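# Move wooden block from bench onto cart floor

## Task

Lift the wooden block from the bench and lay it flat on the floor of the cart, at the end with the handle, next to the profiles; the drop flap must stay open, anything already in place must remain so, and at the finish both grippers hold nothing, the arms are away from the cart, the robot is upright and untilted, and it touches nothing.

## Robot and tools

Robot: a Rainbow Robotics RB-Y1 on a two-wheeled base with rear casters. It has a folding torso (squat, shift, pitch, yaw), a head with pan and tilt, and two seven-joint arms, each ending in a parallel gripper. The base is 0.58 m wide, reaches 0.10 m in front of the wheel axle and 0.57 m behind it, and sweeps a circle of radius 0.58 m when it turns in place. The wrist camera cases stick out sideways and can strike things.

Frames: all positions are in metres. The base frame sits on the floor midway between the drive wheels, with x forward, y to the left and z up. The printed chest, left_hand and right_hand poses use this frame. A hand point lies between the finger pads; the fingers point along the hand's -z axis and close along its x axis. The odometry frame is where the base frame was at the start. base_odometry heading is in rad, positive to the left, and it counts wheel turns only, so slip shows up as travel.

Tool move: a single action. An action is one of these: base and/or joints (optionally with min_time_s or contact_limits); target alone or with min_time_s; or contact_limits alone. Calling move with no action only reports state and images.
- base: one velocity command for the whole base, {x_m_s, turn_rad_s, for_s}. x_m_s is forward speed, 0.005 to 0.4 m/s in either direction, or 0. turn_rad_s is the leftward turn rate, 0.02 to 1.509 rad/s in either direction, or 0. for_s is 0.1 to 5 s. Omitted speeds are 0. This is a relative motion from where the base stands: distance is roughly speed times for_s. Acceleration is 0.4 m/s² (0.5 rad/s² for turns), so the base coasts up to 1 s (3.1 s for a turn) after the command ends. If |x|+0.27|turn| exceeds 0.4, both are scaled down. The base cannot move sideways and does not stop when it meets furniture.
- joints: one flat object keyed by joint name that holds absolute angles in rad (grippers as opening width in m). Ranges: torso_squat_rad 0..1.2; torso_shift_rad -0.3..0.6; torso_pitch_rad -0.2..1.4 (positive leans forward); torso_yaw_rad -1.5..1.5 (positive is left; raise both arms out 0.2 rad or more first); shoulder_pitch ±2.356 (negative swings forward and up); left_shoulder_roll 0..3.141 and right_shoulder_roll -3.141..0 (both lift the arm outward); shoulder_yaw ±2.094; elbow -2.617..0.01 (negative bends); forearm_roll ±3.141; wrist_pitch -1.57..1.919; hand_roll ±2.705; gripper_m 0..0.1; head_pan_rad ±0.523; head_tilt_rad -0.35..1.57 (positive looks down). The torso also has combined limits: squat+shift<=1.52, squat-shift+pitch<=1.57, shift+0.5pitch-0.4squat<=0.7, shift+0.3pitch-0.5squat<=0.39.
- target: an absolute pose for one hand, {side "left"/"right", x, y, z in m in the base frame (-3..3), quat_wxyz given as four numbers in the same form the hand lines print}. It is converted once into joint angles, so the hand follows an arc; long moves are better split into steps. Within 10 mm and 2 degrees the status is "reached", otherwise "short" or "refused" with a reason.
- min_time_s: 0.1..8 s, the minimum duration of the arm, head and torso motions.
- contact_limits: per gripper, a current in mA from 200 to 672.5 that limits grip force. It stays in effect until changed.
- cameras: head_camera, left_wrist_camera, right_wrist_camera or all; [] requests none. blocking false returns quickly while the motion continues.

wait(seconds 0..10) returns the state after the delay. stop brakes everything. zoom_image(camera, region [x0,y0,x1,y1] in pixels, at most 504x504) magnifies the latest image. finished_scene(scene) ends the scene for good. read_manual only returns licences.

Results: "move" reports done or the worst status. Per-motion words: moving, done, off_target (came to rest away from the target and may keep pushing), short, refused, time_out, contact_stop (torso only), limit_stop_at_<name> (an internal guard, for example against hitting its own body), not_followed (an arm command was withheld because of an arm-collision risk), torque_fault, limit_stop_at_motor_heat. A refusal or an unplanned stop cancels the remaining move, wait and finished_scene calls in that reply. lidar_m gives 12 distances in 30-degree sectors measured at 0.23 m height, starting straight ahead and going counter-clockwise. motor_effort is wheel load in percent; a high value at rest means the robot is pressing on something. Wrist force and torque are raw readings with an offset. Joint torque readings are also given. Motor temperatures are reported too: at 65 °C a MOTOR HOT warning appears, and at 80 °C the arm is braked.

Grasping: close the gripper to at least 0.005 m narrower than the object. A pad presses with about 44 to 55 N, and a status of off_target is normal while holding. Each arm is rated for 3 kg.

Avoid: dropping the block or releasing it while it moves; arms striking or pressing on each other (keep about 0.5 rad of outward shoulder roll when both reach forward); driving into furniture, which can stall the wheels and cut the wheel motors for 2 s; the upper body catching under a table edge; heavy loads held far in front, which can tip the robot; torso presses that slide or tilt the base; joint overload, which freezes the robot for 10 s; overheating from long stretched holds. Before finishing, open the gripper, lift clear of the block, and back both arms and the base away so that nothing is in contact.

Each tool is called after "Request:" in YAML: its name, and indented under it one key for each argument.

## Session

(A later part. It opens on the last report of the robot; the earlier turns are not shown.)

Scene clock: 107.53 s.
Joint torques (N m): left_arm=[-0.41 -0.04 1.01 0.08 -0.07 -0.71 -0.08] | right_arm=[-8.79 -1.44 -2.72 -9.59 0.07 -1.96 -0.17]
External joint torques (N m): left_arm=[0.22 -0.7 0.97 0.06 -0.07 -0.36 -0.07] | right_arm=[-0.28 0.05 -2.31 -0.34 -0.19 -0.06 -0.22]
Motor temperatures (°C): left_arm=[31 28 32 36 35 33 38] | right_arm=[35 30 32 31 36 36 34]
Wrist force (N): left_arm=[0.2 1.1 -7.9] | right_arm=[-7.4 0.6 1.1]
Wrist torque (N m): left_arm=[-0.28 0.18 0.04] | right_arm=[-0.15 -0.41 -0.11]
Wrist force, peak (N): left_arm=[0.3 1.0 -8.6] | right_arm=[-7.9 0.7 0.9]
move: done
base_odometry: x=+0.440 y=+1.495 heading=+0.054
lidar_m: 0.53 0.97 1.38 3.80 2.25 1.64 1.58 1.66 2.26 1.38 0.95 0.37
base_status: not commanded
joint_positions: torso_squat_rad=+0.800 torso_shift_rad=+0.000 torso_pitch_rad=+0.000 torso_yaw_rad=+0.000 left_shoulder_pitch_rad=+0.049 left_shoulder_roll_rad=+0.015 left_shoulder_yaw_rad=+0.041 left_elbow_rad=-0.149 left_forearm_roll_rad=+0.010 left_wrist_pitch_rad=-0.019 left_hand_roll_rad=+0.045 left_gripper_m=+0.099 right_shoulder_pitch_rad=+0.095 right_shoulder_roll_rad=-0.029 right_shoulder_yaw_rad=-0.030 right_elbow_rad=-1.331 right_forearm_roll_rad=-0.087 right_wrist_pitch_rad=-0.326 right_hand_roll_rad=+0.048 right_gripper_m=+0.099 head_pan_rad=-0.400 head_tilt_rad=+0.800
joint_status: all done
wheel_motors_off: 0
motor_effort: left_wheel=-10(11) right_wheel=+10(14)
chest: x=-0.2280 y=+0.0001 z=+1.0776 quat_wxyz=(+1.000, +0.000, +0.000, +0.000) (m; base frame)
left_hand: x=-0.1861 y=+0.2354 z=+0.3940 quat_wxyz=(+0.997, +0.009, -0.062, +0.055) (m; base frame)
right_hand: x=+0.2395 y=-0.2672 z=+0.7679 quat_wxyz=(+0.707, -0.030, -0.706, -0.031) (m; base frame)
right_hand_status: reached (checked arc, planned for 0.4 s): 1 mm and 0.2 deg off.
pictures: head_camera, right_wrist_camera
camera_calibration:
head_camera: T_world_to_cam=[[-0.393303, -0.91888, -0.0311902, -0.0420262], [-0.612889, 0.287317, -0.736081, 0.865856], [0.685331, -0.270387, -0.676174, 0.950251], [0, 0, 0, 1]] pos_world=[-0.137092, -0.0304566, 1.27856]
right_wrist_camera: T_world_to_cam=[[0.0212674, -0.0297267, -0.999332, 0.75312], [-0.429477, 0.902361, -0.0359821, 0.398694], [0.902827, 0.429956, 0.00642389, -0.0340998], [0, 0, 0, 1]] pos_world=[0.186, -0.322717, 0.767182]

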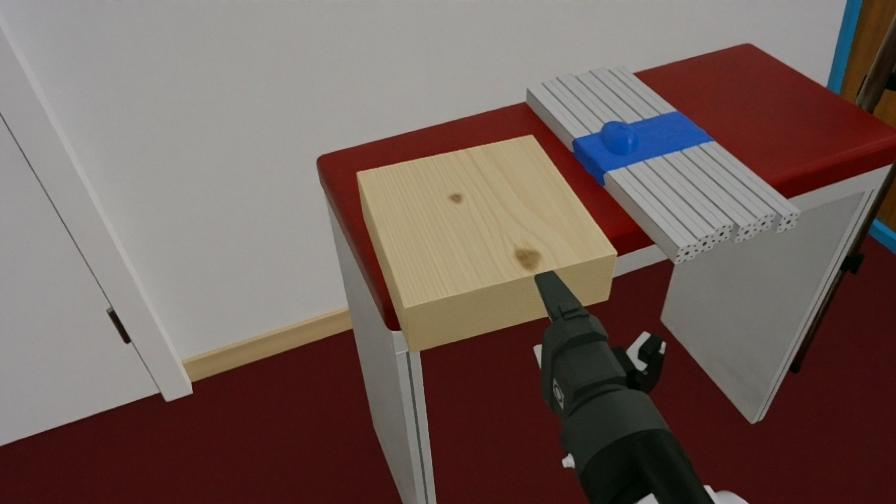

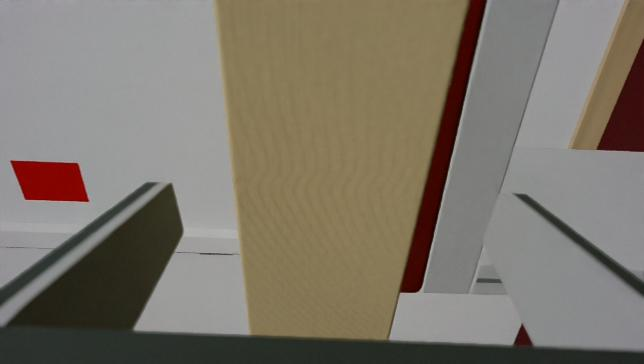

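Request:
move:
  target: {"side":"right","x":0.309,"y":-0.273,"z":0.77,"quat_wxyz":[0.7064,-0.0318,-0.7064,-0.0318]}
  min_time_s: 1.5
  cameras: ["right_wrist_camera","head_camera"]

Scene clock: 111.23 s.
Joint torques (N m): left_arm=[-0.44 -0.27 0.55 -0.08 -0.12 -0.55 -0.07] | right_arm=[-15.01 -3.62 -2.19 -9.41 -0.13 -2.21 0.25]
External joint torques (N m): left_arm=[0.18 -0.94 0.51 -0.09 -0.12 -0.2 -0.06] | right_arm=[-2.08 -0.59 -1.86 -0.35 -0.4 -0.32 0.2]
Motor temperatures (°C): left_arm=[31 28 32 36 35 33 38] | right_arm=[35 30 32 31 36 36 34]
Wrist force (N): left_arm=[0.2 1.2 -7.1] | right_arm=[-7.1 0.5 1.2]
Wrist torque (N m): left_arm=[-0.30 0.19 0.11] | right_arm=[-0.12 -0.38 -0.14]
Wrist force, peak (N): left_arm=[-0.2 1.3 -8.5] | right_arm=[-8.1 0.7 1.0]
move: done
base_odometry: x=+0.440 y=+1.495 heading=+0.054
lidar_m: 0.52 0.96 1.37 3.81 2.25 1.65 1.57 1.66 2.26 1.38 0.94 0.38
base_status: not commanded
joint_positions: torso_squat_rad=+0.800 torso_shift_rad=+0.000 torso_pitch_rad=+0.000 torso_yaw_rad=+0.000 left_shoulder_pitch_rad=+0.049 left_shoulder_roll_rad=+0.015 left_shoulder_yaw_rad=+0.041 left_elbow_rad=-0.149 left_forearm_roll_rad=+0.010 left_wrist_pitch_rad=-0.019 left_hand_roll_rad=+0.045 left_gripper_m=+0.099 right_shoulder_pitch_rad=-0.190 right_shoulder_roll_rad=-0.058 right_shoulder_yaw_rad=-0.105 right_elbow_rad=-1.014 right_forearm_roll_rad=-0.111 right_wrist_pitch_rad=-0.370 right_hand_roll_rad=+0.060 right_gripper_m=+0.099 head_pan_rad=-0.400 head_tilt_rad=+0.800
joint_status: all done
wheel_motors_off: 0
motor_effort: left_wheel=-10(11) right_wheel=+10(13)
chest: x=-0.2280 y=+0.0001 z=+1.0776 quat_wxyz=(+1.000, +0.000, +0.000, +0.000) (m; base frame)
left_hand: x=-0.1861 y=+0.2354 z=+0.3940 quat_wxyz=(+0.997, +0.009, -0.062, +0.055) (m; base frame)
right_hand: x=+0.3087 y=-0.2728 z=+0.7699 quat_wxyz=(+0.707, -0.032, -0.706, -0.032) (m; base frame)
right_hand_status: reached (checked arc, planned for 1.5 s): 0 mm and 0.1 deg off.
pictures: head_camera, right_wrist_camera
camera_calibration:
head_camera: T_world_to_cam=[[-0.393303, -0.91888, -0.0311901, -0.0420262], [-0.612889, 0.287317, -0.736081, 0.865856], [0.685331, -0.270387, -0.676174, 0.950251], [0, 0, 0, 1]] pos_world=[-0.137092, -0.0304565, 1.27856]
right_wrist_camera: T_world_to_cam=[[0.0213198, -0.030942, -0.999294, 0.753104], [-0.427472, 0.903268, -0.0370887, 0.433978], [0.903777, 0.427961, 0.00603068, -0.0946892], [0, 0, 0, 1]] pos_world=[0.255035, -0.328172, 0.769239]

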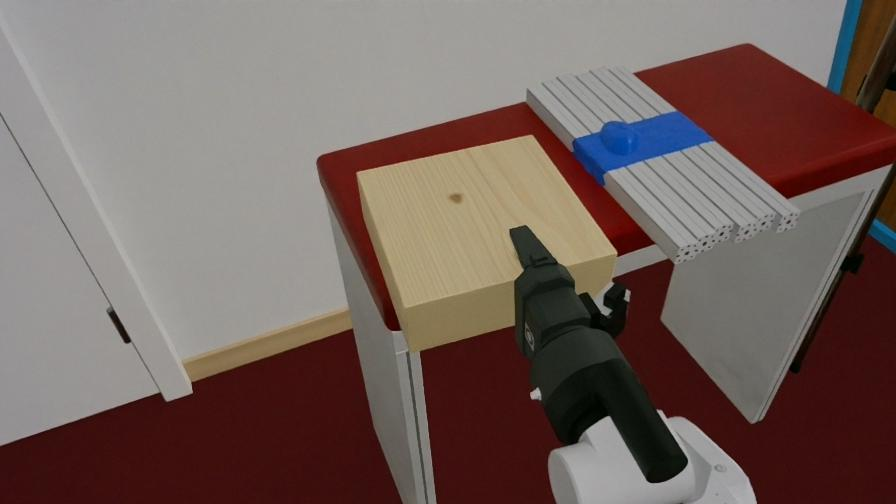

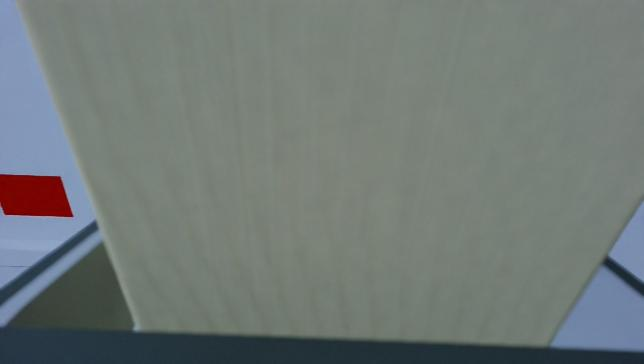

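Request:
move:
  joints: {"right_gripper_m":0.06}
  cameras: ["right_wrist_camera"]

Request:
move:
  target: {"side":"right","x":0.309,"y":-0.273,"z":0.79,"quat_wxyz":[0.7064,-0.0318,-0.7064,-0.0318]}
  min_time_s: 1
  cameras: ["right_wrist_camera","head_camera"]

Scene clock: 113.37 s.
Joint torques (N m): left_arm=[-0.67 -0.19 0.74 0.06 -0.11 -0.65 -0.05] | right_arm=[-14.87 -3.87 -2.09 -9.8 -0.03 -1.92 0.33]
External joint torques (N m): left_arm=[-0.04 -0.85 0.7 0.04 -0.12 -0.3 -0.04] | right_arm=[-1.94 -0.84 -1.75 -0.74 -0.3 -0.03 0.28]
Motor temperatures (°C): left_arm=[31 28 32 36 35 33 38] | right_arm=[35 30 32 31 36 36 34]
Wrist force (N): left_arm=[0.3 1.5 -7.8] | right_arm=[-7.5 0.5 0.7]
Wrist torque (N m): left_arm=[-0.32 0.21 0.09] | right_arm=[-0.08 -0.81 -0.33]
Wrist force, peak (N): left_arm=[0.4 1.6 -8.2] | right_arm=[-9.2 0.6 0.0]
move: off_target
base_odometry: x=+0.440 y=+1.495 heading=+0.054
lidar_m: 0.51 0.97 1.38 3.79 2.26 1.64 1.57 1.66 2.28 1.39 0.94 0.37
base_status: not commanded
joint_positions: torso_squat_rad=+0.800 torso_shift_rad=+0.000 torso_pitch_rad=+0.000 torso_yaw_rad=+0.000 left_shoulder_pitch_rad=+0.049 left_shoulder_roll_rad=+0.015 left_shoulder_yaw_rad=+0.041 left_elbow_rad=-0.149 left_forearm_roll_rad=+0.010 left_wrist_pitch_rad=-0.019 left_hand_roll_rad=+0.045 left_gripper_m=+0.099 right_shoulder_pitch_rad=-0.190 right_shoulder_roll_rad=-0.058 right_shoulder_yaw_rad=-0.105 right_elbow_rad=-1.014 right_forearm_roll_rad=-0.111 right_wrist_pitch_rad=-0.370 right_hand_roll_rad=+0.060 right_gripper_m=+0.075 head_pan_rad=-0.400 head_tilt_rad=+0.800
joint_status: right_gripper_m off_target (ended at +0.075, target +0.060)
wheel_motors_off: 0
motor_effort: left_wheel=-11(11) right_wheel=+11(13)
chest: x=-0.2280 y=+0.0001 z=+1.0776 quat_wxyz=(+1.000, +0.000, +0.000, +0.000) (m; base frame)
left_hand: x=-0.1861 y=+0.2354 z=+0.3940 quat_wxyz=(+0.997, +0.009, -0.062, +0.055) (m; base frame)
right_hand: x=+0.3087 y=-0.2728 z=+0.7699 quat_wxyz=(+0.707, -0.032, -0.706, -0.032) (m; base frame)
pictures: right_wrist_camera
camera_calibration:
right_wrist_camera: T_world_to_cam=[[0.0213216, -0.0309092, -0.999295, 0.753103], [-0.427464, 0.903272, -0.0370598, 0.433954], [0.903781, 0.427953, 0.00604666, -0.0947074], [0, 0, 0, 1]] pos_world=[0.255037, -0.32817, 0.769227]

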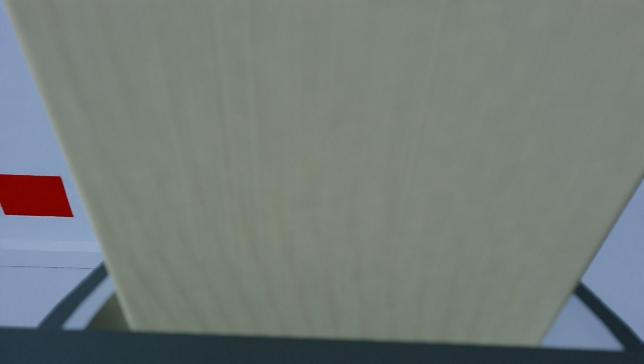

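Scene clock: 114.70 s.
Joint torques (N m): left_arm=[-0.54 -0.46 0.78 0.17 -0.05 -0.56 -0.05] | right_arm=[-22.41 -2.14 0.25 -21.57 0.05 -7.97 -0.17]
External joint torques (N m): left_arm=[0.07 -1.13 0.74 0.15 -0.05 -0.21 -0.05] | right_arm=[-9.8 0.7 0.59 -12.2 -0.22 -6.07 -0.22]
Motor temperatures (°C): left_arm=[31 28 32 36 35 33 38] | right_arm=[35 30 32 31 36 37 34]
Wrist force (N): left_arm=[-0.3 1.0 -7.6] | right_arm=[-24.6 0.5 0.4]
Wrist torque (N m): left_arm=[-0.25 0.10 0.09] | right_arm=[-0.12 1.38 0.37]
Wrist force, peak (N): left_arm=[-0.3 1.2 -9.0] | right_arm=[-25.7 0.6 1.2]
move: done
base_odometry: x=+0.440 y=+1.495 heading=+0.054
lidar_m: 0.52 0.97 1.37 3.80 2.26 1.65 1.57 1.67 2.26 1.38 0.94 0.39
base_status: not commanded
joint_positions: torso_squat_rad=+0.800 torso_shift_rad=+0.000 torso_pitch_rad=+0.000 torso_yaw_rad=+0.000 left_shoulder_pitch_rad=+0.049 left_shoulder_roll_rad=+0.015 left_shoulder_yaw_rad=+0.041 left_elbow_rad=-0.149 left_forearm_roll_rad=+0.010 left_wrist_pitch_rad=-0.019 left_hand_roll_rad=+0.045 left_gripper_m=+0.099 right_shoulder_pitch_rad=-0.152 right_shoulder_roll_rad=-0.052 right_shoulder_yaw_rad=-0.105 right_elbow_rad=-1.130 right_forearm_roll_rad=-0.110 right_wrist_pitch_rad=-0.298 right_hand_roll_rad=+0.066 right_gripper_m=+0.074 head_pan_rad=-0.400 head_tilt_rad=+0.800
joint_status: all done
wheel_motors_off: 0
motor_effort: left_wheel=-11(11) right_wheel=+12(13)
chest: x=-0.2278 y=+0.0000 z=+1.0776 quat_wxyz=(+1.000, +0.000, +0.000, +0.000) (m; base frame)
left_hand: x=-0.1862 y=+0.2354 z=+0.3940 quat_wxyz=(+0.997, +0.009, -0.061, +0.055) (m; base frame)
right_hand: x=+0.3079 y=-0.2738 z=+0.7868 quat_wxyz=(+0.705, -0.032, -0.708, -0.032) (m; base frame)
right_hand_status: reached (checked arc, planned for 1.0 s): 3 mm and 0.2 deg off.
pictures: head_camera, right_wrist_camera
camera_calibration:
head_camera: T_world_to_cam=[[-0.393302, -0.918882, -0.0311403, -0.0420513], [-0.613195, 0.287397, -0.735795, 0.865616], [0.685059, -0.270295, -0.676488, 0.950386], [0, 0, 0, 1]] pos_world=[-0.136817, -0.0305312, 1.27853]
right_wrist_camera: T_world_to_cam=[[0.0275676, -0.0322633, -0.999099, 0.767538], [-0.426165, 0.903719, -0.0409422, 0.43798], [0.904225, 0.426909, 0.0111639, -0.0981297], [0, 0, 0, 1]] pos_world=[0.254224, -0.329155, 0.785874]

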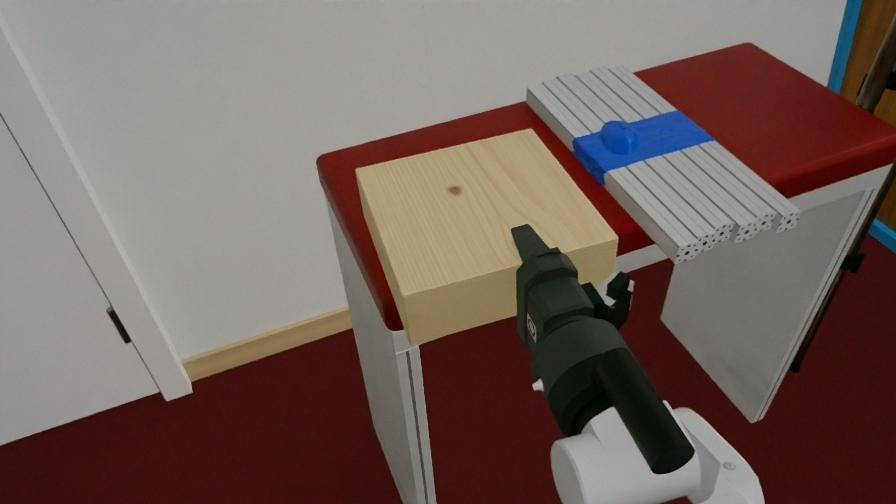

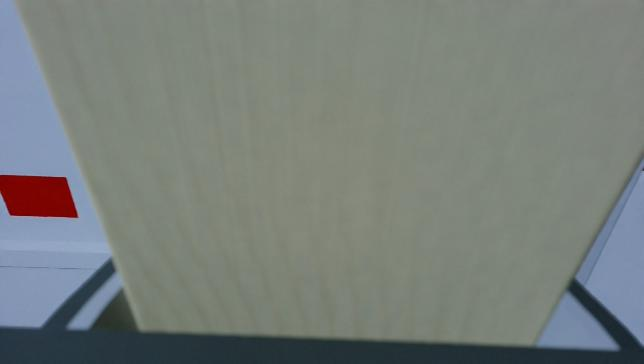

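Request:
move:
  joints: {"torso_squat_rad":0.55}
  cameras: ["head_camera"]

Request:
move:
  base: {"x_m_s":-0.25,"for_s":2.2}
  joints: {"torso_squat_rad":0.1}
  cameras: ["head_camera","right_wrist_camera"]

Scene clock: 117.90 s.
Joint torques (N m): left_arm=[-0.5 -0.02 0.73 0.01 -0.08 -0.58 -0.12] | right_arm=[-23.29 -2.43 0.06 -21.15 0.12 -7.98 -0.17]
External joint torques (N m): left_arm=[0.11 -0.69 0.69 -0.02 -0.08 -0.23 -0.12] | right_arm=[-10.69 0.42 0.39 -11.78 -0.15 -6.08 -0.22]
Motor temperatures (°C): left_arm=[31 28 32 36 35 33 38] | right_arm=[35 30 32 32 36 37 34]
Wrist force (N): left_arm=[0.0 1.5 -7.2] | right_arm=[-24.7 1.1 1.2]
Wrist torque (N m): left_arm=[-0.30 0.16 0.07] | right_arm=[-0.08 1.31 0.35]
Wrist force, peak (N): left_arm=[0.0 2.1 -8.3] | right_arm=[-25.9 0.9 0.3]
move: done
base_odometry: x=+0.440 y=+1.495 heading=+0.054
lidar_m: 0.53 0.98 1.38 3.81 2.26 1.64 1.57 1.65 2.27 1.39 0.95 0.38
base_status: not commanded
joint_positions: torso_squat_rad=+0.550 torso_shift_rad=+0.000 torso_pitch_rad=+0.001 torso_yaw_rad=+0.000 left_shoulder_pitch_rad=+0.049 left_shoulder_roll_rad=+0.015 left_shoulder_yaw_rad=+0.041 left_elbow_rad=-0.149 left_forearm_roll_rad=+0.010 left_wrist_pitch_rad=-0.019 left_hand_roll_rad=+0.045 left_gripper_m=+0.099 right_shoulder_pitch_rad=-0.152 right_shoulder_roll_rad=-0.052 right_shoulder_yaw_rad=-0.105 right_elbow_rad=-1.130 right_forearm_roll_rad=-0.110 right_wrist_pitch_rad=-0.298 right_hand_roll_rad=+0.066 right_gripper_m=+0.074 head_pan_rad=-0.400 head_tilt_rad=+0.800
joint_status: all done
wheel_motors_off: 0
motor_effort: left_wheel=-10(12) right_wheel=+13(13)
chest: x=-0.2276 y=+0.0000 z=+1.1867 quat_wxyz=(+1.000, +0.000, +0.000, +0.000) (m; base frame)
left_hand: x=-0.1862 y=+0.2354 z=+0.5031 quat_wxyz=(+0.997, +0.009, -0.061, +0.055) (m; base frame)
right_hand: x=+0.3080 y=-0.2738 z=+0.8957 quat_wxyz=(+0.705, -0.032, -0.708, -0.032) (m; base frame)
pictures: head_camera
camera_calibration:
head_camera: T_world_to_cam=[[-0.393315, -0.918881, -0.0309959, -0.0387358], [-0.613488, 0.287407, -0.735547, 0.945647], [0.684789, -0.270286, -0.676764, 1.0243], [0, 0, 0, 1]] pos_world=[-0.13652, -0.030526, 1.38758]

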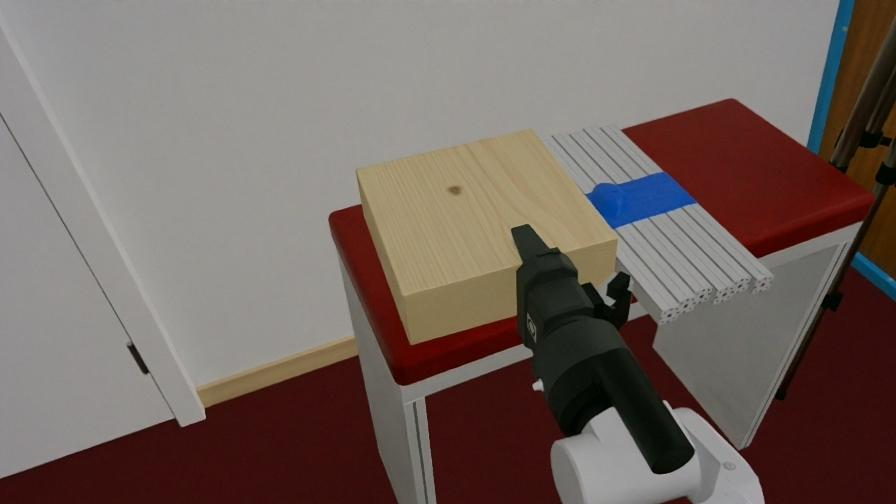

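Scene clock: 121.07 s.
Joint torques (N m): left_arm=[-1.18 -0.09 0.74 0.12 -0.12 -0.61 -0.06] | right_arm=[-23.62 -3.08 -0.71 -21.29 0.01 -7.98 -0.14]
External joint torques (N m): left_arm=[-0.57 -0.76 0.7 0.1 -0.12 -0.26 -0.05] | right_arm=[-11.01 -0.25 -0.38 -11.92 -0.26 -6.08 -0.19]
Motor temperatures (°C): left_arm=[31 28 32 36 35 33 38] | right_arm=[35 30 32 32 36 37 34]
Wrist force (N): left_arm=[-0.2 1.1 -8.0] | right_arm=[-24.7 1.0 0.6]
Wrist torque (N m): left_arm=[-0.28 0.12 0.10] | right_arm=[-0.13 1.33 0.34]
Wrist force, peak (N): left_arm=[-0.8 1.4 -8.3] | right_arm=[-25.5 1.6 -0.9]
move: done
base_odometry: x=-0.109 y=+1.466 heading=+0.052
lidar_m: 0.93 1.58 2.17 4.11 1.47 1.07 1.02 1.09 1.48 4.00 1.52 1.27
base_status: done (sent for 2.2 of 2.2 s)
joint_positions: torso_squat_rad=+0.100 torso_shift_rad=+0.000 torso_pitch_rad=+0.001 torso_yaw_rad=+0.000 left_shoulder_pitch_rad=+0.049 left_shoulder_roll_rad=+0.015 left_shoulder_yaw_rad=+0.041 left_elbow_rad=-0.149 left_forearm_roll_rad=+0.010 left_wrist_pitch_rad=-0.019 left_hand_roll_rad=+0.045 left_gripper_m=+0.099 right_shoulder_pitch_rad=-0.152 right_shoulder_roll_rad=-0.052 right_shoulder_yaw_rad=-0.104 right_elbow_rad=-1.130 right_forearm_roll_rad=-0.110 right_wrist_pitch_rad=-0.298 right_hand_roll_rad=+0.066 right_gripper_m=+0.074 head_pan_rad=-0.400 head_tilt_rad=+0.800
joint_status: all done
wheel_motors_off: 0
motor_effort: left_wheel=-19(32) right_wheel=+19(47)
chest: x=-0.2276 y=+0.0000 z=+1.2864 quat_wxyz=(+1.000, +0.000, +0.000, +0.000) (m; base frame)
left_hand: x=-0.1863 y=+0.2354 z=+0.6028 quat_wxyz=(+0.997, +0.009, -0.061, +0.055) (m; base frame)
right_hand: x=+0.3079 y=-0.2737 z=+0.9953 quat_wxyz=(+0.705, -0.032, -0.708, -0.032) (m; base frame)
pictures: head_camera, right_wrist_camera
camera_calibration:
head_camera: T_world_to_cam=[[-0.393313, -0.918877, -0.0311265, -0.0355375], [-0.61335, 0.287456, -0.735643, 1.01912], [0.684913, -0.270247, -0.676654, 1.09171], [0, 0, 0, 1]] pos_world=[-0.136625, -0.030576, 1.48731]
right_wrist_camera: T_world_to_cam=[[0.0271284, -0.0320679, -0.999117, 0.976094], [-0.426237, 0.903701, -0.0405788, 0.446095], [0.904204, 0.426962, 0.0108474, -0.10014], [0, 0, 0, 1]] pos_world=[0.25421, -0.329079, 0.994421]

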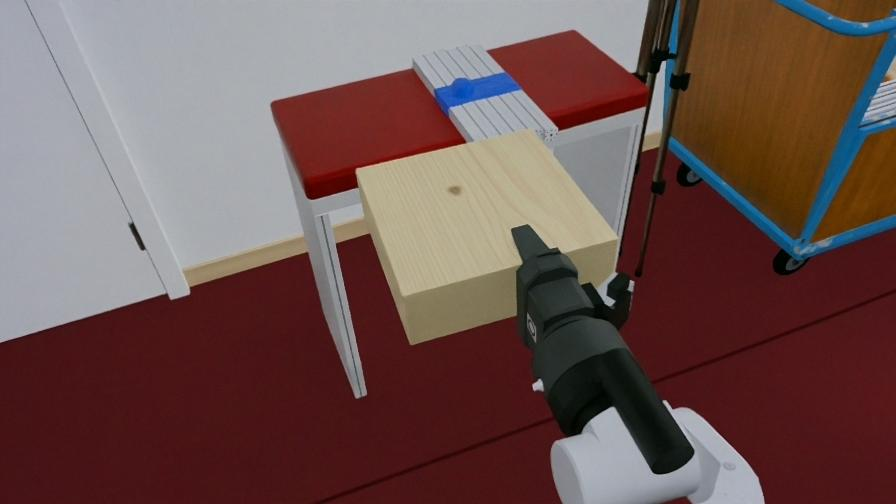

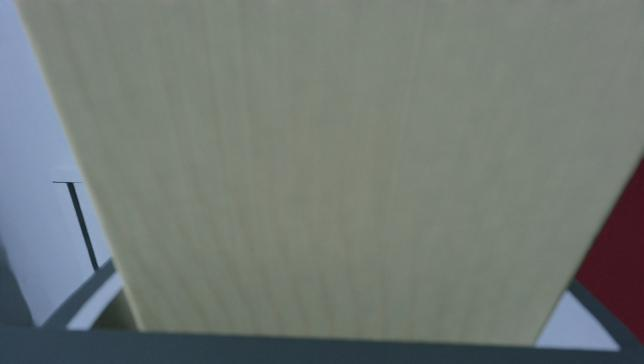

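Request:
move:
  target: {"side":"right","x":0.22,"y":-0.3,"z":0.86,"quat_wxyz":[1,0,0,0]}
  min_time_s: 2.5
  cameras: ["head_camera"]

Request:
move:
  target: {"side":"right","x":0.25,"y":-0.32,"z":0.9,"quat_wxyz":[0.7071,0,0,0.7071]}
  min_time_s: 2
  cameras: ["head_camera"]

Request:
move:
  base: {"turn_rad_s":-0.8,"for_s":2.03}
  cameras: ["head_camera"]

Scene clock: 128.20 s.
Joint torques (N m): left_arm=[-0.81 -0.54 0.64 0.04 -0.18 -0.52 -0.02] | right_arm=[-29.17 -11.05 -0.62 -11.44 -0.16 0.18 0.31]
External joint torques (N m): left_arm=[-0.2 -1.22 0.6 0.02 -0.19 -0.17 -0.01] | right_arm=[-9.55 -2.68 0.21 -4.16 -0.37 0.25 0.31]
Motor temperatures (°C): left_arm=[31 28 32 36 35 33 38] | right_arm=[35 31 32 33 36 38 34]
Wrist force (N): left_arm=[-0.1 1.2 -7.4] | right_arm=[0.2 1.8 -22.2]
Wrist torque (N m): left_arm=[-0.31 0.15 0.03] | right_arm=[-0.66 0.04 -0.10]
Wrist force, peak (N): left_arm=[0.2 2.1 -8.7] | right_arm=[-25.1 1.1 0.9]
move: done
base_odometry: x=-0.109 y=+1.466 heading=+0.052
lidar_m: 0.93 1.57 2.17 4.11 1.46 1.08 1.02 1.08 1.49 4.01 1.51 1.27
base_status: not commanded
joint_positions: torso_squat_rad=+0.100 torso_shift_rad=+0.000 torso_pitch_rad=+0.001 torso_yaw_rad=+0.000 left_shoulder_pitch_rad=+0.049 left_shoulder_roll_rad=+0.015 left_shoulder_yaw_rad=+0.041 left_elbow_rad=-0.149 left_forearm_roll_rad=+0.010 left_wrist_pitch_rad=-0.019 left_hand_roll_rad=+0.045 left_gripper_m=+0.099 right_shoulder_pitch_rad=-0.751 right_shoulder_roll_rad=-0.290 right_shoulder_yaw_rad=-0.084 right_elbow_rad=-0.514 right_forearm_roll_rad=-0.259 right_wrist_pitch_rad=+1.276 right_hand_roll_rad=+0.097 right_gripper_m=+0.074 head_pan_rad=-0.400 head_tilt_rad=+0.800
joint_status: all done
wheel_motors_off: 0
motor_effort: left_wheel=-20(20) right_wheel=+20(22)
chest: x=-0.2276 y=+0.0000 z=+1.2864 quat_wxyz=(+1.000, +0.000, +0.000, +0.000) (m; base frame)
left_hand: x=-0.1863 y=+0.2354 z=+0.6028 quat_wxyz=(+0.997, +0.009, -0.061, +0.055) (m; base frame)
right_hand: x=+0.2181 y=-0.2998 z=+0.8590 quat_wxyz=(+1.000, +0.000, -0.001, +0.000) (m; base frame)
right_hand_status: reached (checked arc, planned for 2.5 s): 2 mm and 0.1 deg off.
pictures: head_camera
camera_calibration:
head_camera: T_world_to_cam=[[-0.393315, -0.918877, -0.0311299, -0.0355345], [-0.613359, 0.287463, -0.735633, 1.01911], [0.684905, -0.270241, -0.676665, 1.09171], [0, 0, 0, 1]] pos_world=[-0.136611, -0.0305841, 1.48731]

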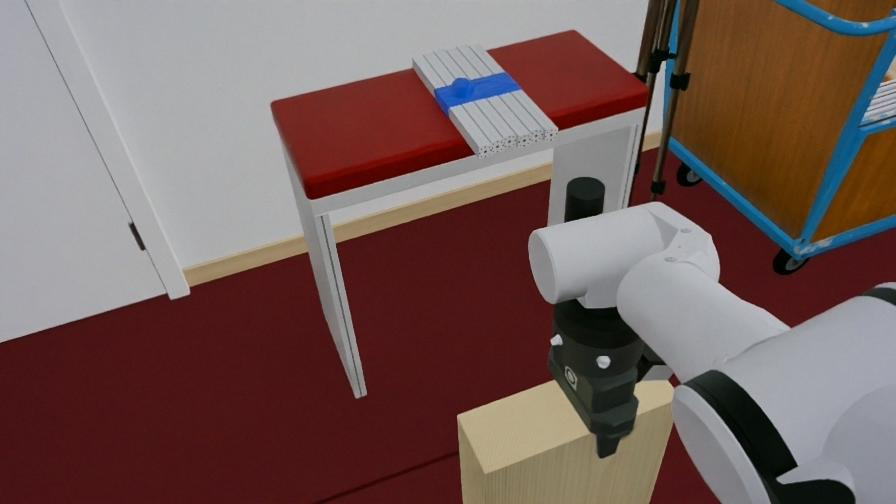

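Scene clock: 130.53 s.
Joint torques (N m): left_arm=[-1.08 -0.35 1.06 0.2 -0.06 -0.53 -0.01] | right_arm=[-30.73 -12.79 -0.09 -10.01 -0.01 0.41 -0.24]
External joint torques (N m): left_arm=[-0.47 -1.02 1.02 0.17 -0.06 -0.18 -0.01] | right_arm=[-9.24 -3.16 0.76 -3.46 -0.17 0.56 -0.24]
Motor temperatures (°C): left_arm=[31 28 32 36 35 33 38] | right_arm=[35 31 32 33 36 37 34]
Wrist force (N): left_arm=[-0.1 1.4 -7.4] | right_arm=[-0.1 1.3 -22.2]
Wrist torque (N m): left_arm=[-0.33 0.09 0.06] | right_arm=[-0.63 0.02 -0.11]
Wrist force, peak (N): left_arm=[0.5 1.4 -8.4] | right_arm=[-1.5 2.3 -23.5]
move: done
base_odometry: x=-0.109 y=+1.466 heading=+0.052
lidar_m: 0.92 1.58 2.18 4.11 1.47 1.07 1.03 1.09 1.48 4.02 1.51 1.28
base_status: not commanded
joint_positions: torso_squat_rad=+0.100 torso_shift_rad=+0.000 torso_pitch_rad=+0.001 torso_yaw_rad=+0.000 left_shoulder_pitch_rad=+0.049 left_shoulder_roll_rad=+0.015 left_shoulder_yaw_rad=+0.041 left_elbow_rad=-0.149 left_forearm_roll_rad=+0.010 left_wrist_pitch_rad=-0.019 left_hand_roll_rad=+0.045 left_gripper_m=+0.099 right_shoulder_pitch_rad=-0.945 right_shoulder_roll_rad=-0.384 right_shoulder_yaw_rad=+0.103 right_elbow_rad=-0.266 right_forearm_roll_rad=-0.480 right_wrist_pitch_rad=+1.209 right_hand_roll_rad=+1.705 right_gripper_m=+0.074 head_pan_rad=-0.400 head_tilt_rad=+0.800
joint_status: all done
wheel_motors_off: 0
motor_effort: left_wheel=-19(20) right_wheel=+20(22)
chest: x=-0.2276 y=+0.0000 z=+1.2864 quat_wxyz=(+1.000, +0.000, +0.000, +0.000) (m; base frame)
left_hand: x=-0.1863 y=+0.2354 z=+0.6028 quat_wxyz=(+0.997, +0.009, -0.061, +0.055) (m; base frame)
right_hand: x=+0.2482 y=-0.3197 z=+0.8989 quat_wxyz=(+0.707, -0.011, -0.007, +0.707) (m; base frame)
right_hand_status: reached (checked arc, as near as the solve gets, planned for 2.0 s): 2 mm and 1.4 deg off.
pictures: head_camera
camera_calibration:
head_camera: T_world_to_cam=[[-0.393317, -0.918875, -0.0311519, -0.0355134], [-0.61335, 0.287479, -0.735634, 1.01912], [0.684911, -0.27023, -0.676663, 1.09171], [0, 0, 0, 1]] pos_world=[-0.136617, -0.0305943, 1.48731]

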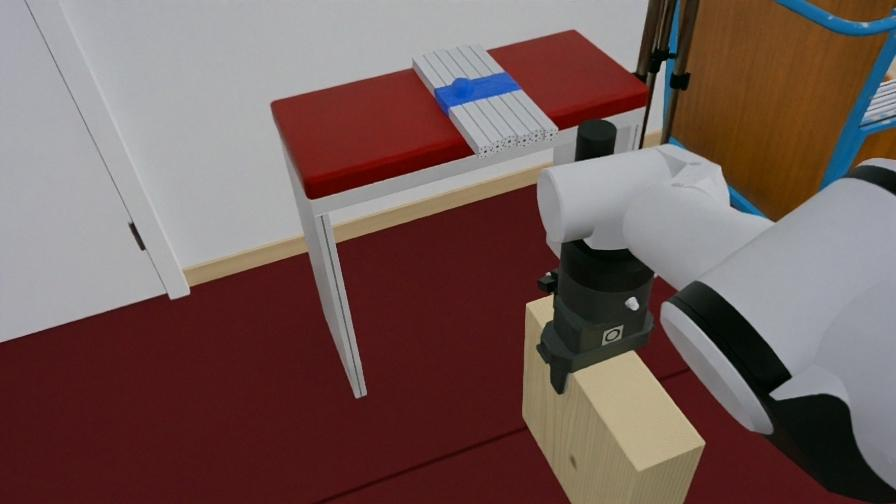

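Scene clock: 134.50 s.
Joint torques (N m): left_arm=[-1.06 0.02 0.87 -0.02 -0.14 -0.55 -0.11] | right_arm=[-30.28 -12.53 0.04 -10.27 0.09 0.37 -0.24]
External joint torques (N m): left_arm=[-0.45 -0.65 0.83 -0.05 -0.14 -0.2 -0.11] | right_arm=[-8.8 -2.91 0.89 -3.72 -0.08 0.52 -0.24]
Motor temperatures (°C): left_arm=[31 28 32 36 35 33 38] | right_arm=[36 31 32 32 36 37 34]
Wrist force (N): left_arm=[-0.1 1.0 -7.7] | right_arm=[-0.7 1.6 -22.4]
Wrist torque (N m): left_arm=[-0.27 0.12 0.07] | right_arm=[-0.61 0.04 -0.07]
Wrist force, peak (N): left_arm=[0.0 1.2 -8.7] | right_arm=[-1.2 1.7 -22.8]
move: done
base_odometry: x=-0.109 y=+1.466 heading=-1.574
lidar_m: 3.20 1.52 1.27 0.92 1.56 2.01 4.16 1.61 1.10 1.03 1.05 1.38
base_status: done (sent for 2.03 of 2.03 s)
joint_positions: torso_squat_rad=+0.100 torso_shift_rad=+0.000 torso_pitch_rad=+0.001 torso_yaw_rad=+0.000 left_shoulder_pitch_rad=+0.049 left_shoulder_roll_rad=+0.015 left_shoulder_yaw_rad=+0.041 left_elbow_rad=-0.149 left_forearm_roll_rad=+0.010 left_wrist_pitch_rad=-0.019 left_hand_roll_rad=+0.045 left_gripper_m=+0.099 right_shoulder_pitch_rad=-0.945 right_shoulder_roll_rad=-0.384 right_shoulder_yaw_rad=+0.103 right_elbow_rad=-0.266 right_forearm_roll_rad=-0.480 right_wrist_pitch_rad=+1.209 right_hand_roll_rad=+1.705 right_gripper_m=+0.074 head_pan_rad=-0.400 head_tilt_rad=+0.800
joint_status: not commanded
wheel_motors_off: 0
motor_effort: left_wheel=+18(53) right_wheel=+6(52)
chest: x=-0.2277 y=-0.0001 z=+1.2864 quat_wxyz=(+1.000, +0.000, +0.000, +0.000) (m; base frame)
left_hand: x=-0.1863 y=+0.2355 z=+0.6028 quat_wxyz=(+0.997, +0.009, -0.061, +0.055) (m; base frame)
right_hand: x=+0.2481 y=-0.3197 z=+0.8990 quat_wxyz=(+0.707, -0.011, -0.007, +0.707) (m; base frame)
pictures: head_camera
camera_calibration:
head_camera: T_world_to_cam=[[-0.393315, -0.918873, -0.0312514, -0.0354539], [-0.613296, 0.287535, -0.735657, 1.01913], [0.684961, -0.270178, -0.676632, 1.09172], [0, 0, 0, 1]] pos_world=[-0.136704, -0.0306538, 1.48731]

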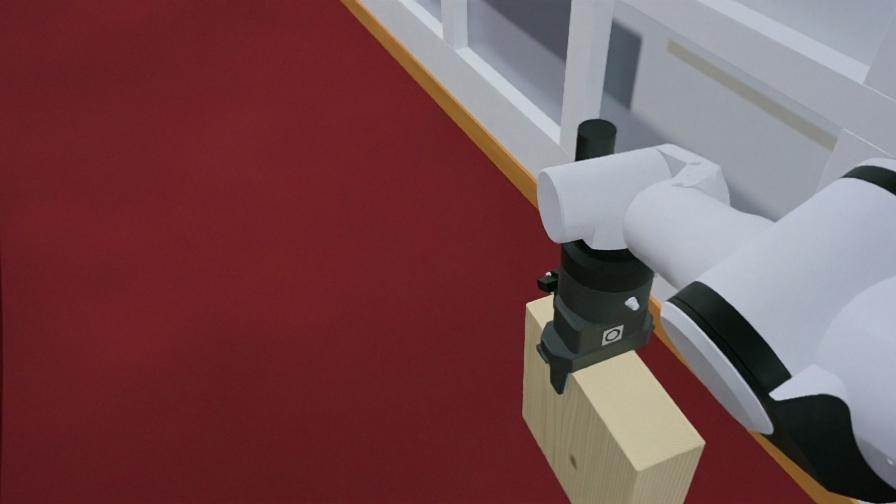

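Request:
move:
  base: {"x_m_s":0.35,"for_s":4.28}
  cameras: []

Request:
move:
  base: {"turn_rad_s":0.8,"for_s":2.02}
  joints: {"head_pan_rad":-0.1,"head_tilt_rad":0.9}
  cameras: ["head_camera"]

Scene clock: 142.73 s.
Joint torques (N m): left_arm=[-0.48 -0.39 0.93 -0.01 -0.03 -0.59 -0.07] | right_arm=[-29.87 -12.6 -0.02 -10.17 0.15 0.57 -0.26]
External joint torques (N m): left_arm=[0.12 -1.06 0.89 -0.03 -0.03 -0.24 -0.06] | right_arm=[-8.38 -2.98 0.83 -3.63 -0.02 0.71 -0.26]
Motor temperatures (°C): left_arm=[31 28 32 36 35 33 38] | right_arm=[36 31 32 32 36 37 34]
Wrist force (N): left_arm=[0.0 0.9 -7.9] | right_arm=[-0.3 1.1 -22.3]
Wrist torque (N m): left_arm=[-0.28 0.16 0.10] | right_arm=[-0.62 0.05 -0.05]
Wrist force, peak (N): left_arm=[0.3 1.0 -9.1] | right_arm=[-0.2 1.0 -23.3]
move: done
base_odometry: x=-0.115 y=-0.028 heading=-1.575
lidar_m: 2.87 1.23 0.86 0.79 0.84 1.67 4.99 1.43 0.99 0.93 0.94 1.23
base_status: done (sent for 4.27 of 4.27 s)
joint_positions: torso_squat_rad=+0.100 torso_shift_rad=+0.000 torso_pitch_rad=+0.001 torso_yaw_rad=+0.000 left_shoulder_pitch_rad=+0.049 left_shoulder_roll_rad=+0.015 left_shoulder_yaw_rad=+0.041 left_elbow_rad=-0.149 left_forearm_roll_rad=+0.010 left_wrist_pitch_rad=-0.019 left_hand_roll_rad=+0.045 left_gripper_m=+0.099 right_shoulder_pitch_rad=-0.945 right_shoulder_roll_rad=-0.384 right_shoulder_yaw_rad=+0.103 right_elbow_rad=-0.266 right_forearm_roll_rad=-0.480 right_wrist_pitch_rad=+1.209 right_hand_roll_rad=+1.705 right_gripper_m=+0.074 head_pan_rad=-0.400 head_tilt_rad=+0.800
joint_status: not commanded
wheel_motors_off: 0
motor_effort: left_wheel=-2(48) right_wheel=+2(47)
chest: x=-0.2276 y=-0.0001 z=+1.2864 quat_wxyz=(+1.000, +0.000, +0.000, +0.000) (m; base frame)
left_hand: x=-0.1861 y=+0.2355 z=+0.6028 quat_wxyz=(+0.997, +0.009, -0.061, +0.055) (m; base frame)
right_hand: x=+0.2482 y=-0.3197 z=+0.8990 quat_wxyz=(+0.707, -0.011, -0.007, +0.707) (m; base frame)
pictures: none
No camera images: "cameras" was empty.

Scene clock: 146.70 s.
Joint torques (N m): left_arm=[-0.73 -0.35 0.67 -0.12 -0.06 -0.56 -0.02] | right_arm=[-29.85 -12.74 -0.24 -10.28 0.14 0.55 -0.23]
External joint torques (N m): left_arm=[-0.12 -1.03 0.63 -0.14 -0.07 -0.21 -0.02] | right_arm=[-8.37 -3.12 0.61 -3.73 -0.03 0.69 -0.23]
Motor temperatures (°C): left_arm=[31 28 32 36 35 33 38] | right_arm=[36 31 32 32 36 37 34]
Wrist force (N): left_arm=[0.1 1.5 -7.6] | right_arm=[-0.1 1.4 -22.1]
Wrist torque (N m): left_arm=[-0.34 0.13 0.07] | right_arm=[-0.61 0.06 -0.09]
Wrist force, peak (N): left_arm=[0.4 1.2 -8.4] | right_arm=[-0.5 1.5 -22.7]
move: done
base_odometry: x=-0.115 y=-0.027 heading=+0.052
lidar_m: 0.81 1.16 1.66 3.69 1.32 0.97 0.92 0.96 1.33 3.55 1.15 0.85
base_status: done (sent for 2.03 of 2.03 s)
joint_positions: torso_squat_rad=+0.100 torso_shift_rad=+0.000 torso_pitch_rad=+0.001 torso_yaw_rad=+0.000 left_shoulder_pitch_rad=+0.049 left_shoulder_roll_rad=+0.015 left_shoulder_yaw_rad=+0.041 left_elbow_rad=-0.149 left_forearm_roll_rad=+0.010 left_wrist_pitch_rad=-0.019 left_hand_roll_rad=+0.045 left_gripper_m=+0.099 right_shoulder_pitch_rad=-0.945 right_shoulder_roll_rad=-0.384 right_shoulder_yaw_rad=+0.103 right_elbow_rad=-0.266 right_forearm_roll_rad=-0.480 right_wrist_pitch_rad=+1.209 right_hand_roll_rad=+1.705 right_gripper_m=+0.074 head_pan_rad=-0.100 head_tilt_rad=+0.900
joint_status: all done
wheel_motors_off: 0
motor_effort: left_wheel=+4(47) right_wheel=+20(46)
chest: x=-0.2277 y=-0.0001 z=+1.2864 quat_wxyz=(+1.000, +0.000, +0.000, +0.000) (m; base frame)
left_hand: x=-0.1862 y=+0.2354 z=+0.6029 quat_wxyz=(+0.997, +0.009, -0.061, +0.055) (m; base frame)
right_hand: x=+0.2482 y=-0.3197 z=+0.8990 quat_wxyz=(+0.707, -0.011, -0.007, +0.707) (m; base frame)
pictures: head_camera
camera_calibration:
head_camera: T_world_to_cam=[[-0.107333, -0.993744, -0.0308662, 0.0227255], [-0.740554, 0.100623, -0.664421, 0.887074], [0.66337, -0.0484559, -0.746721, 1.19148], [0, 0, 0, 1]] pos_world=[-0.131024, -0.00894298, 1.47979]

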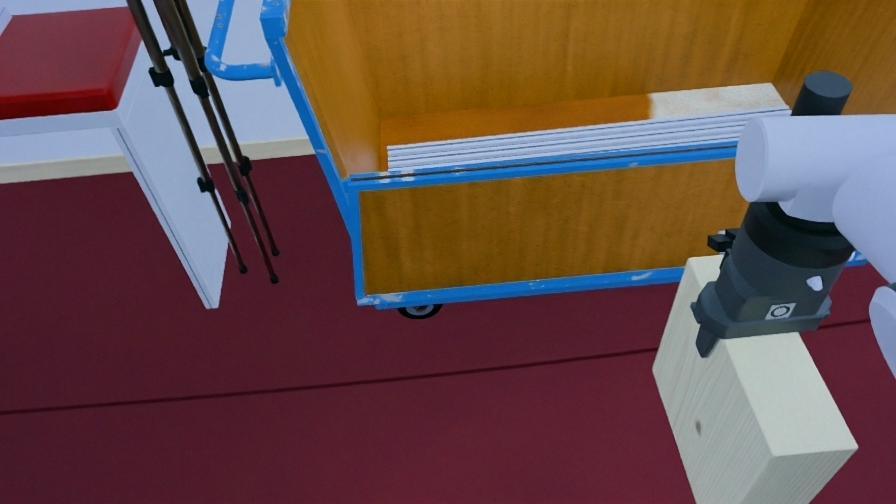

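Request:
move:
  base: {"turn_rad_s":-0.6,"for_s":1.0}
  cameras: []

Request:
move:
  base: {"x_m_s":0.25,"for_s":1.6}
  cameras: []

Request:
move:
  base: {"turn_rad_s":0.6,"for_s":1.0}
  joints: {"head_pan_rad":0.2}
  cameras: ["head_camera"]

Scene clock: 162.53 s.
Joint torques (N m): left_arm=[-0.45 -0.25 0.79 0.11 -0.11 -0.55 0.04] | right_arm=[-29.75 -12.65 -0.22 -10.35 0.12 0.25 -0.08]
External joint torques (N m): left_arm=[0.16 -0.93 0.75 0.09 -0.12 -0.2 0.04] | right_arm=[-8.27 -3.03 0.63 -3.8 -0.05 0.39 -0.08]
Motor temperatures (°C): left_arm=[31 28 32 36 35 33 38] | right_arm=[36 31 32 32 36 37 34]
Wrist force (N): left_arm=[0.3 1.6 -7.8] | right_arm=[-0.4 1.0 -21.9]
Wrist torque (N m): left_arm=[-0.36 0.18 0.07] | right_arm=[-0.58 0.12 -0.10]
Wrist force, peak (N): left_arm=[0.1 1.9 -8.5] | right_arm=[-0.3 0.5 -23.0]
move: done
base_odometry: x=-0.115 y=-0.027 heading=-0.448
lidar_m: 0.83 0.81 1.17 1.66 3.40 1.29 0.97 0.92 0.97 1.35 3.87 1.13
base_status: done (sent for 1 of 1 s)
joint_positions: torso_squat_rad=+0.100 torso_shift_rad=+0.000 torso_pitch_rad=+0.001 torso_yaw_rad=+0.000 left_shoulder_pitch_rad=+0.049 left_shoulder_roll_rad=+0.015 left_shoulder_yaw_rad=+0.041 left_elbow_rad=-0.149 left_forearm_roll_rad=+0.010 left_wrist_pitch_rad=-0.019 left_hand_roll_rad=+0.045 left_gripper_m=+0.099 right_shoulder_pitch_rad=-0.945 right_shoulder_roll_rad=-0.384 right_shoulder_yaw_rad=+0.103 right_elbow_rad=-0.266 right_forearm_roll_rad=-0.480 right_wrist_pitch_rad=+1.209 right_hand_roll_rad=+1.705 right_gripper_m=+0.074 head_pan_rad=-0.100 head_tilt_rad=+0.900
joint_status: not commanded
wheel_motors_off: 0
motor_effort: left_wheel=+22(41) right_wheel=+4(43)
chest: x=-0.2277 y=-0.0001 z=+1.2864 quat_wxyz=(+1.000, +0.000, +0.000, +0.000) (m; base frame)
left_hand: x=-0.1862 y=+0.2355 z=+0.6028 quat_wxyz=(+0.997, +0.009, -0.061, +0.055) (m; base frame)
right_hand: x=+0.2482 y=-0.3197 z=+0.8990 quat_wxyz=(+0.707, -0.011, -0.007, +0.707) (m; base frame)
pictures: none
No camera images: "cameras" was empty.

Scene clock: 165.13 s.
Joint torques (N m): left_arm=[-0.5 -0.1 0.84 -0.05 -0.04 -0.51 -0.02] | right_arm=[-29.64 -13 0.2 -10.22 0.22 0.56 -0.24]
External joint torques (N m): left_arm=[0.1 -0.77 0.8 -0.08 -0.05 -0.16 -0.01] | right_arm=[-8.16 -3.38 1.05 -3.68 0.06 0.7 -0.24]
Motor temperatures (°C): left_arm=[31 28 32 36 35 33 38] | right_arm=[37 31 32 32 36 37 34]
Wrist force (N): left_arm=[0.0 1.2 -6.8] | right_arm=[0.4 1.2 -22.2]
Wrist torque (N m): left_arm=[-0.30 0.14 0.06] | right_arm=[-0.65 0.08 -0.07]
Wrist force, peak (N): left_arm=[0.2 1.0 -8.2] | right_arm=[-0.2 1.0 -22.8]
move: done
base_odometry: x=+0.245 y=-0.201 heading=-0.449
lidar_m: 0.48 0.45 0.48 1.02 4.69 1.78 1.34 1.28 1.35 1.85 4.76 0.65
base_status: done (sent for 1.6 of 1.6 s)
joint_positions: torso_squat_rad=+0.100 torso_shift_rad=+0.000 torso_pitch_rad=+0.001 torso_yaw_rad=+0.000 left_shoulder_pitch_rad=+0.049 left_shoulder_roll_rad=+0.015 left_shoulder_yaw_rad=+0.041 left_elbow_rad=-0.149 left_forearm_roll_rad=+0.010 left_wrist_pitch_rad=-0.019 left_hand_roll_rad=+0.045 left_gripper_m=+0.099 right_shoulder_pitch_rad=-0.945 right_shoulder_roll_rad=-0.384 right_shoulder_yaw_rad=+0.103 right_elbow_rad=-0.266 right_forearm_roll_rad=-0.480 right_wrist_pitch_rad=+1.209 right_hand_roll_rad=+1.705 right_gripper_m=+0.074 head_pan_rad=-0.100 head_tilt_rad=+0.900
joint_status: not commanded
wheel_motors_off: 0
motor_effort: left_wheel=-10(51) right_wheel=+10(46)
chest: x=-0.2276 y=-0.0001 z=+1.2864 quat_wxyz=(+1.000, +0.000, +0.000, +0.000) (m; base frame)
left_hand: x=-0.1861 y=+0.2354 z=+0.6028 quat_wxyz=(+0.997, +0.009, -0.061, +0.055) (m; base frame)
right_hand: x=+0.2483 y=-0.3197 z=+0.8990 quat_wxyz=(+0.707, -0.011, -0.007, +0.707) (m; base frame)
pictures: none
No camera images: "cameras" was empty.

Scene clock: 167.47 s.
Joint torques (N m): left_arm=[-0.36 -0.39 0.65 0.07 -0.07 -0.51 -0.07] | right_arm=[-29.5 -12.58 -0.22 -10.32 0.09 0.43 -0.15]
External joint torques (N m): left_arm=[0.25 -1.06 0.6 0.05 -0.07 -0.15 -0.06] | right_arm=[-8.02 -2.96 0.62 -3.77 -0.08 0.57 -0.15]
Motor temperatures (°C): left_arm=[31 28 32 36 35 33 38] | right_arm=[37 31 32 32 36 37 34]
Wrist force (N): left_arm=[0.9 1.8 -8.3] | right_arm=[0.1 1.6 -22.1]
Wrist torque (N m): left_arm=[-0.38 0.27 0.07] | right_arm=[-0.57 0.09 -0.11]
Wrist force, peak (N): left_arm=[-0.3 1.2 -8.8] | right_arm=[-0.8 1.4 -22.8]
move: done
base_odometry: x=+0.245 y=-0.201 heading=+0.051
lidar_m: 0.46 0.49 1.01 4.98 1.82 1.31 1.27 1.34 1.81 4.91 0.66 0.48
base_status: done (sent for 1 of 1 s)
joint_positions: torso_squat_rad=+0.100 torso_shift_rad=+0.000 torso_pitch_rad=+0.001 torso_yaw_rad=+0.000 left_shoulder_pitch_rad=+0.049 left_shoulder_roll_rad=+0.015 left_shoulder_yaw_rad=+0.041 left_elbow_rad=-0.149 left_forearm_roll_rad=+0.010 left_wrist_pitch_rad=-0.019 left_hand_roll_rad=+0.045 left_gripper_m=+0.099 right_shoulder_pitch_rad=-0.945 right_shoulder_roll_rad=-0.384 right_shoulder_yaw_rad=+0.103 right_elbow_rad=-0.266 right_forearm_roll_rad=-0.480 right_wrist_pitch_rad=+1.209 right_hand_roll_rad=+1.705 right_gripper_m=+0.074 head_pan_rad=+0.200 head_tilt_rad=+0.900
joint_status: all done
wheel_motors_off: 0
motor_effort: left_wheel=+2(45) right_wheel=+20(37)
chest: x=-0.2276 y=-0.0001 z=+1.2864 quat_wxyz=(+1.000, +0.000, +0.000, +0.000) (m; base frame)
left_hand: x=-0.1862 y=+0.2354 z=+0.6029 quat_wxyz=(+0.997, +0.009, -0.061, +0.055) (m; base frame)
right_hand: x=+0.2482 y=-0.3197 z=+0.8990 quat_wxyz=(+0.707, -0.011, -0.007, +0.707) (m; base frame)
pictures: head_camera
camera_calibration:
head_camera: T_world_to_cam=[[0.191134, -0.981073, -0.0310549, 0.0843521], [-0.737199, -0.122589, -0.664461, 0.887813], [0.648078, 0.149895, -0.746677, 1.18828], [0, 0, 0, 1]] pos_world=[-0.131723, 0.0134755, 1.4798]

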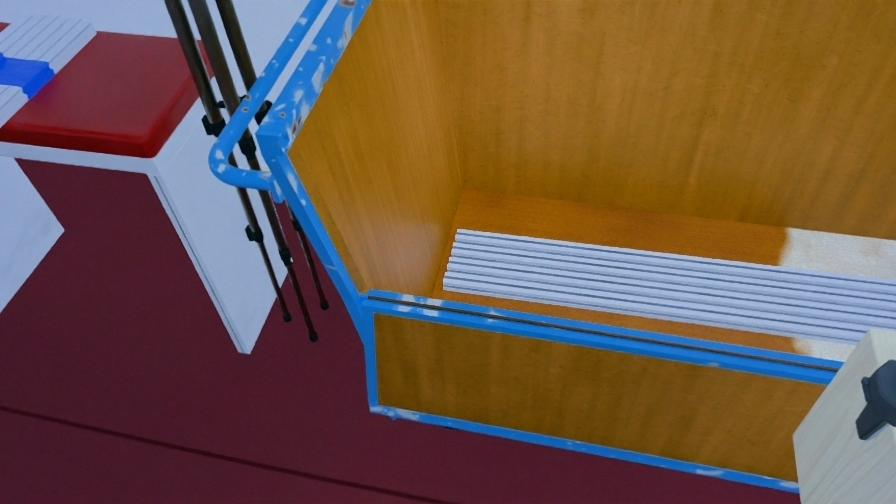

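Request:
move:
  base: {"x_m_s":0.2,"for_s":1.1}
  joints: {"head_pan_rad":0.25,"head_tilt_rad":1.1}
  cameras: ["head_camera"]

Scene clock: 172.73 s.
Joint torques (N m): left_arm=[-0.43 -0.34 0.84 0.16 -0.16 -0.59 -0.08] | right_arm=[-29.91 -12.54 -0.33 -10.26 0.27 0.54 -0.18]
External joint torques (N m): left_arm=[0.18 -1.01 0.8 0.14 -0.16 -0.23 -0.07] | right_arm=[-8.43 -2.92 0.52 -3.72 0.1 0.68 -0.18]
Motor temperatures (°C): left_arm=[31 28 32 36 35 33 38] | right_arm=[37 31 32 32 36 37 34]
Wrist force (N): left_arm=[-0.2 0.9 -7.7] | right_arm=[0.0 1.5 -22.0]
Wrist torque (N m): left_arm=[-0.30 0.13 0.08] | right_arm=[-0.68 0.04 -0.10]
Wrist force, peak (N): left_arm=[-0.6 1.3 -8.7] | right_arm=[0.6 -0.8 -23.1]
move: done
base_odometry: x=+0.465 y=-0.189 heading=+0.052
lidar_m: 0.22 0.24 0.35 4.13 2.14 1.54 1.48 1.55 2.14 0.93 0.35 0.25
base_status: done (sent for 1.1 of 1.1 s)
joint_positions: torso_squat_rad=+0.100 torso_shift_rad=+0.000 torso_pitch_rad=+0.001 torso_yaw_rad=+0.000 left_shoulder_pitch_rad=+0.049 left_shoulder_roll_rad=+0.015 left_shoulder_yaw_rad=+0.041 left_elbow_rad=-0.149 left_forearm_roll_rad=+0.010 left_wrist_pitch_rad=-0.019 left_hand_roll_rad=+0.045 left_gripper_m=+0.099 right_shoulder_pitch_rad=-0.945 right_shoulder_roll_rad=-0.384 right_shoulder_yaw_rad=+0.103 right_elbow_rad=-0.266 right_forearm_roll_rad=-0.480 right_wrist_pitch_rad=+1.209 right_hand_roll_rad=+1.705 right_gripper_m=+0.074 head_pan_rad=+0.250 head_tilt_rad=+1.100
joint_status: all done
wheel_motors_off: 0
motor_effort: left_wheel=+12(44) right_wheel=-11(49)
chest: x=-0.2276 y=-0.0001 z=+1.2864 quat_wxyz=(+1.000, +0.000, +0.000, +0.000) (m; base frame)
left_hand: x=-0.1861 y=+0.2354 z=+0.6029 quat_wxyz=(+0.997, +0.009, -0.061, +0.055) (m; base frame)
right_hand: x=+0.2482 y=-0.3197 z=+0.8990 quat_wxyz=(+0.707, -0.011, -0.007, +0.707) (m; base frame)
pictures: head_camera
camera_calibration:
head_camera: T_world_to_cam=[[0.234169, -0.971764, -0.028966, 0.0900941], [-0.843605, -0.188297, -0.502866, 0.625723], [0.483213, 0.142192, -0.863879, 1.32861], [0, 0, 0, 1]] pos_world=[-0.135238, 0.0164543, 1.46503]

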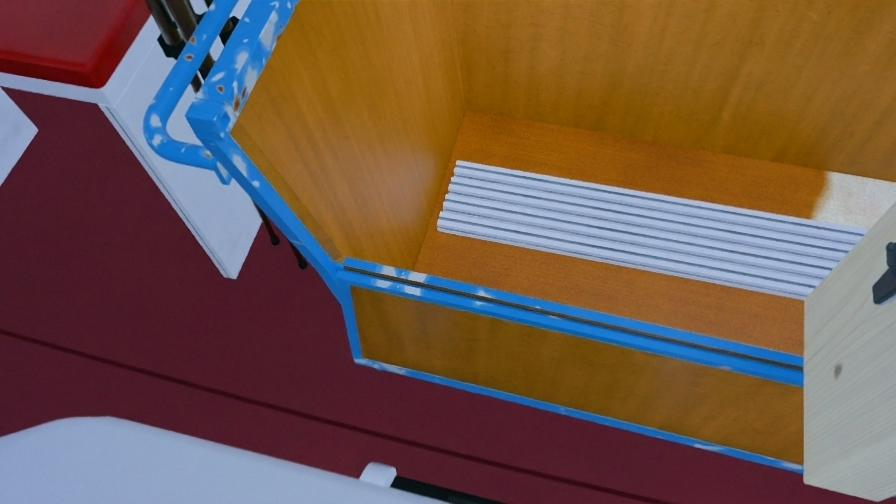

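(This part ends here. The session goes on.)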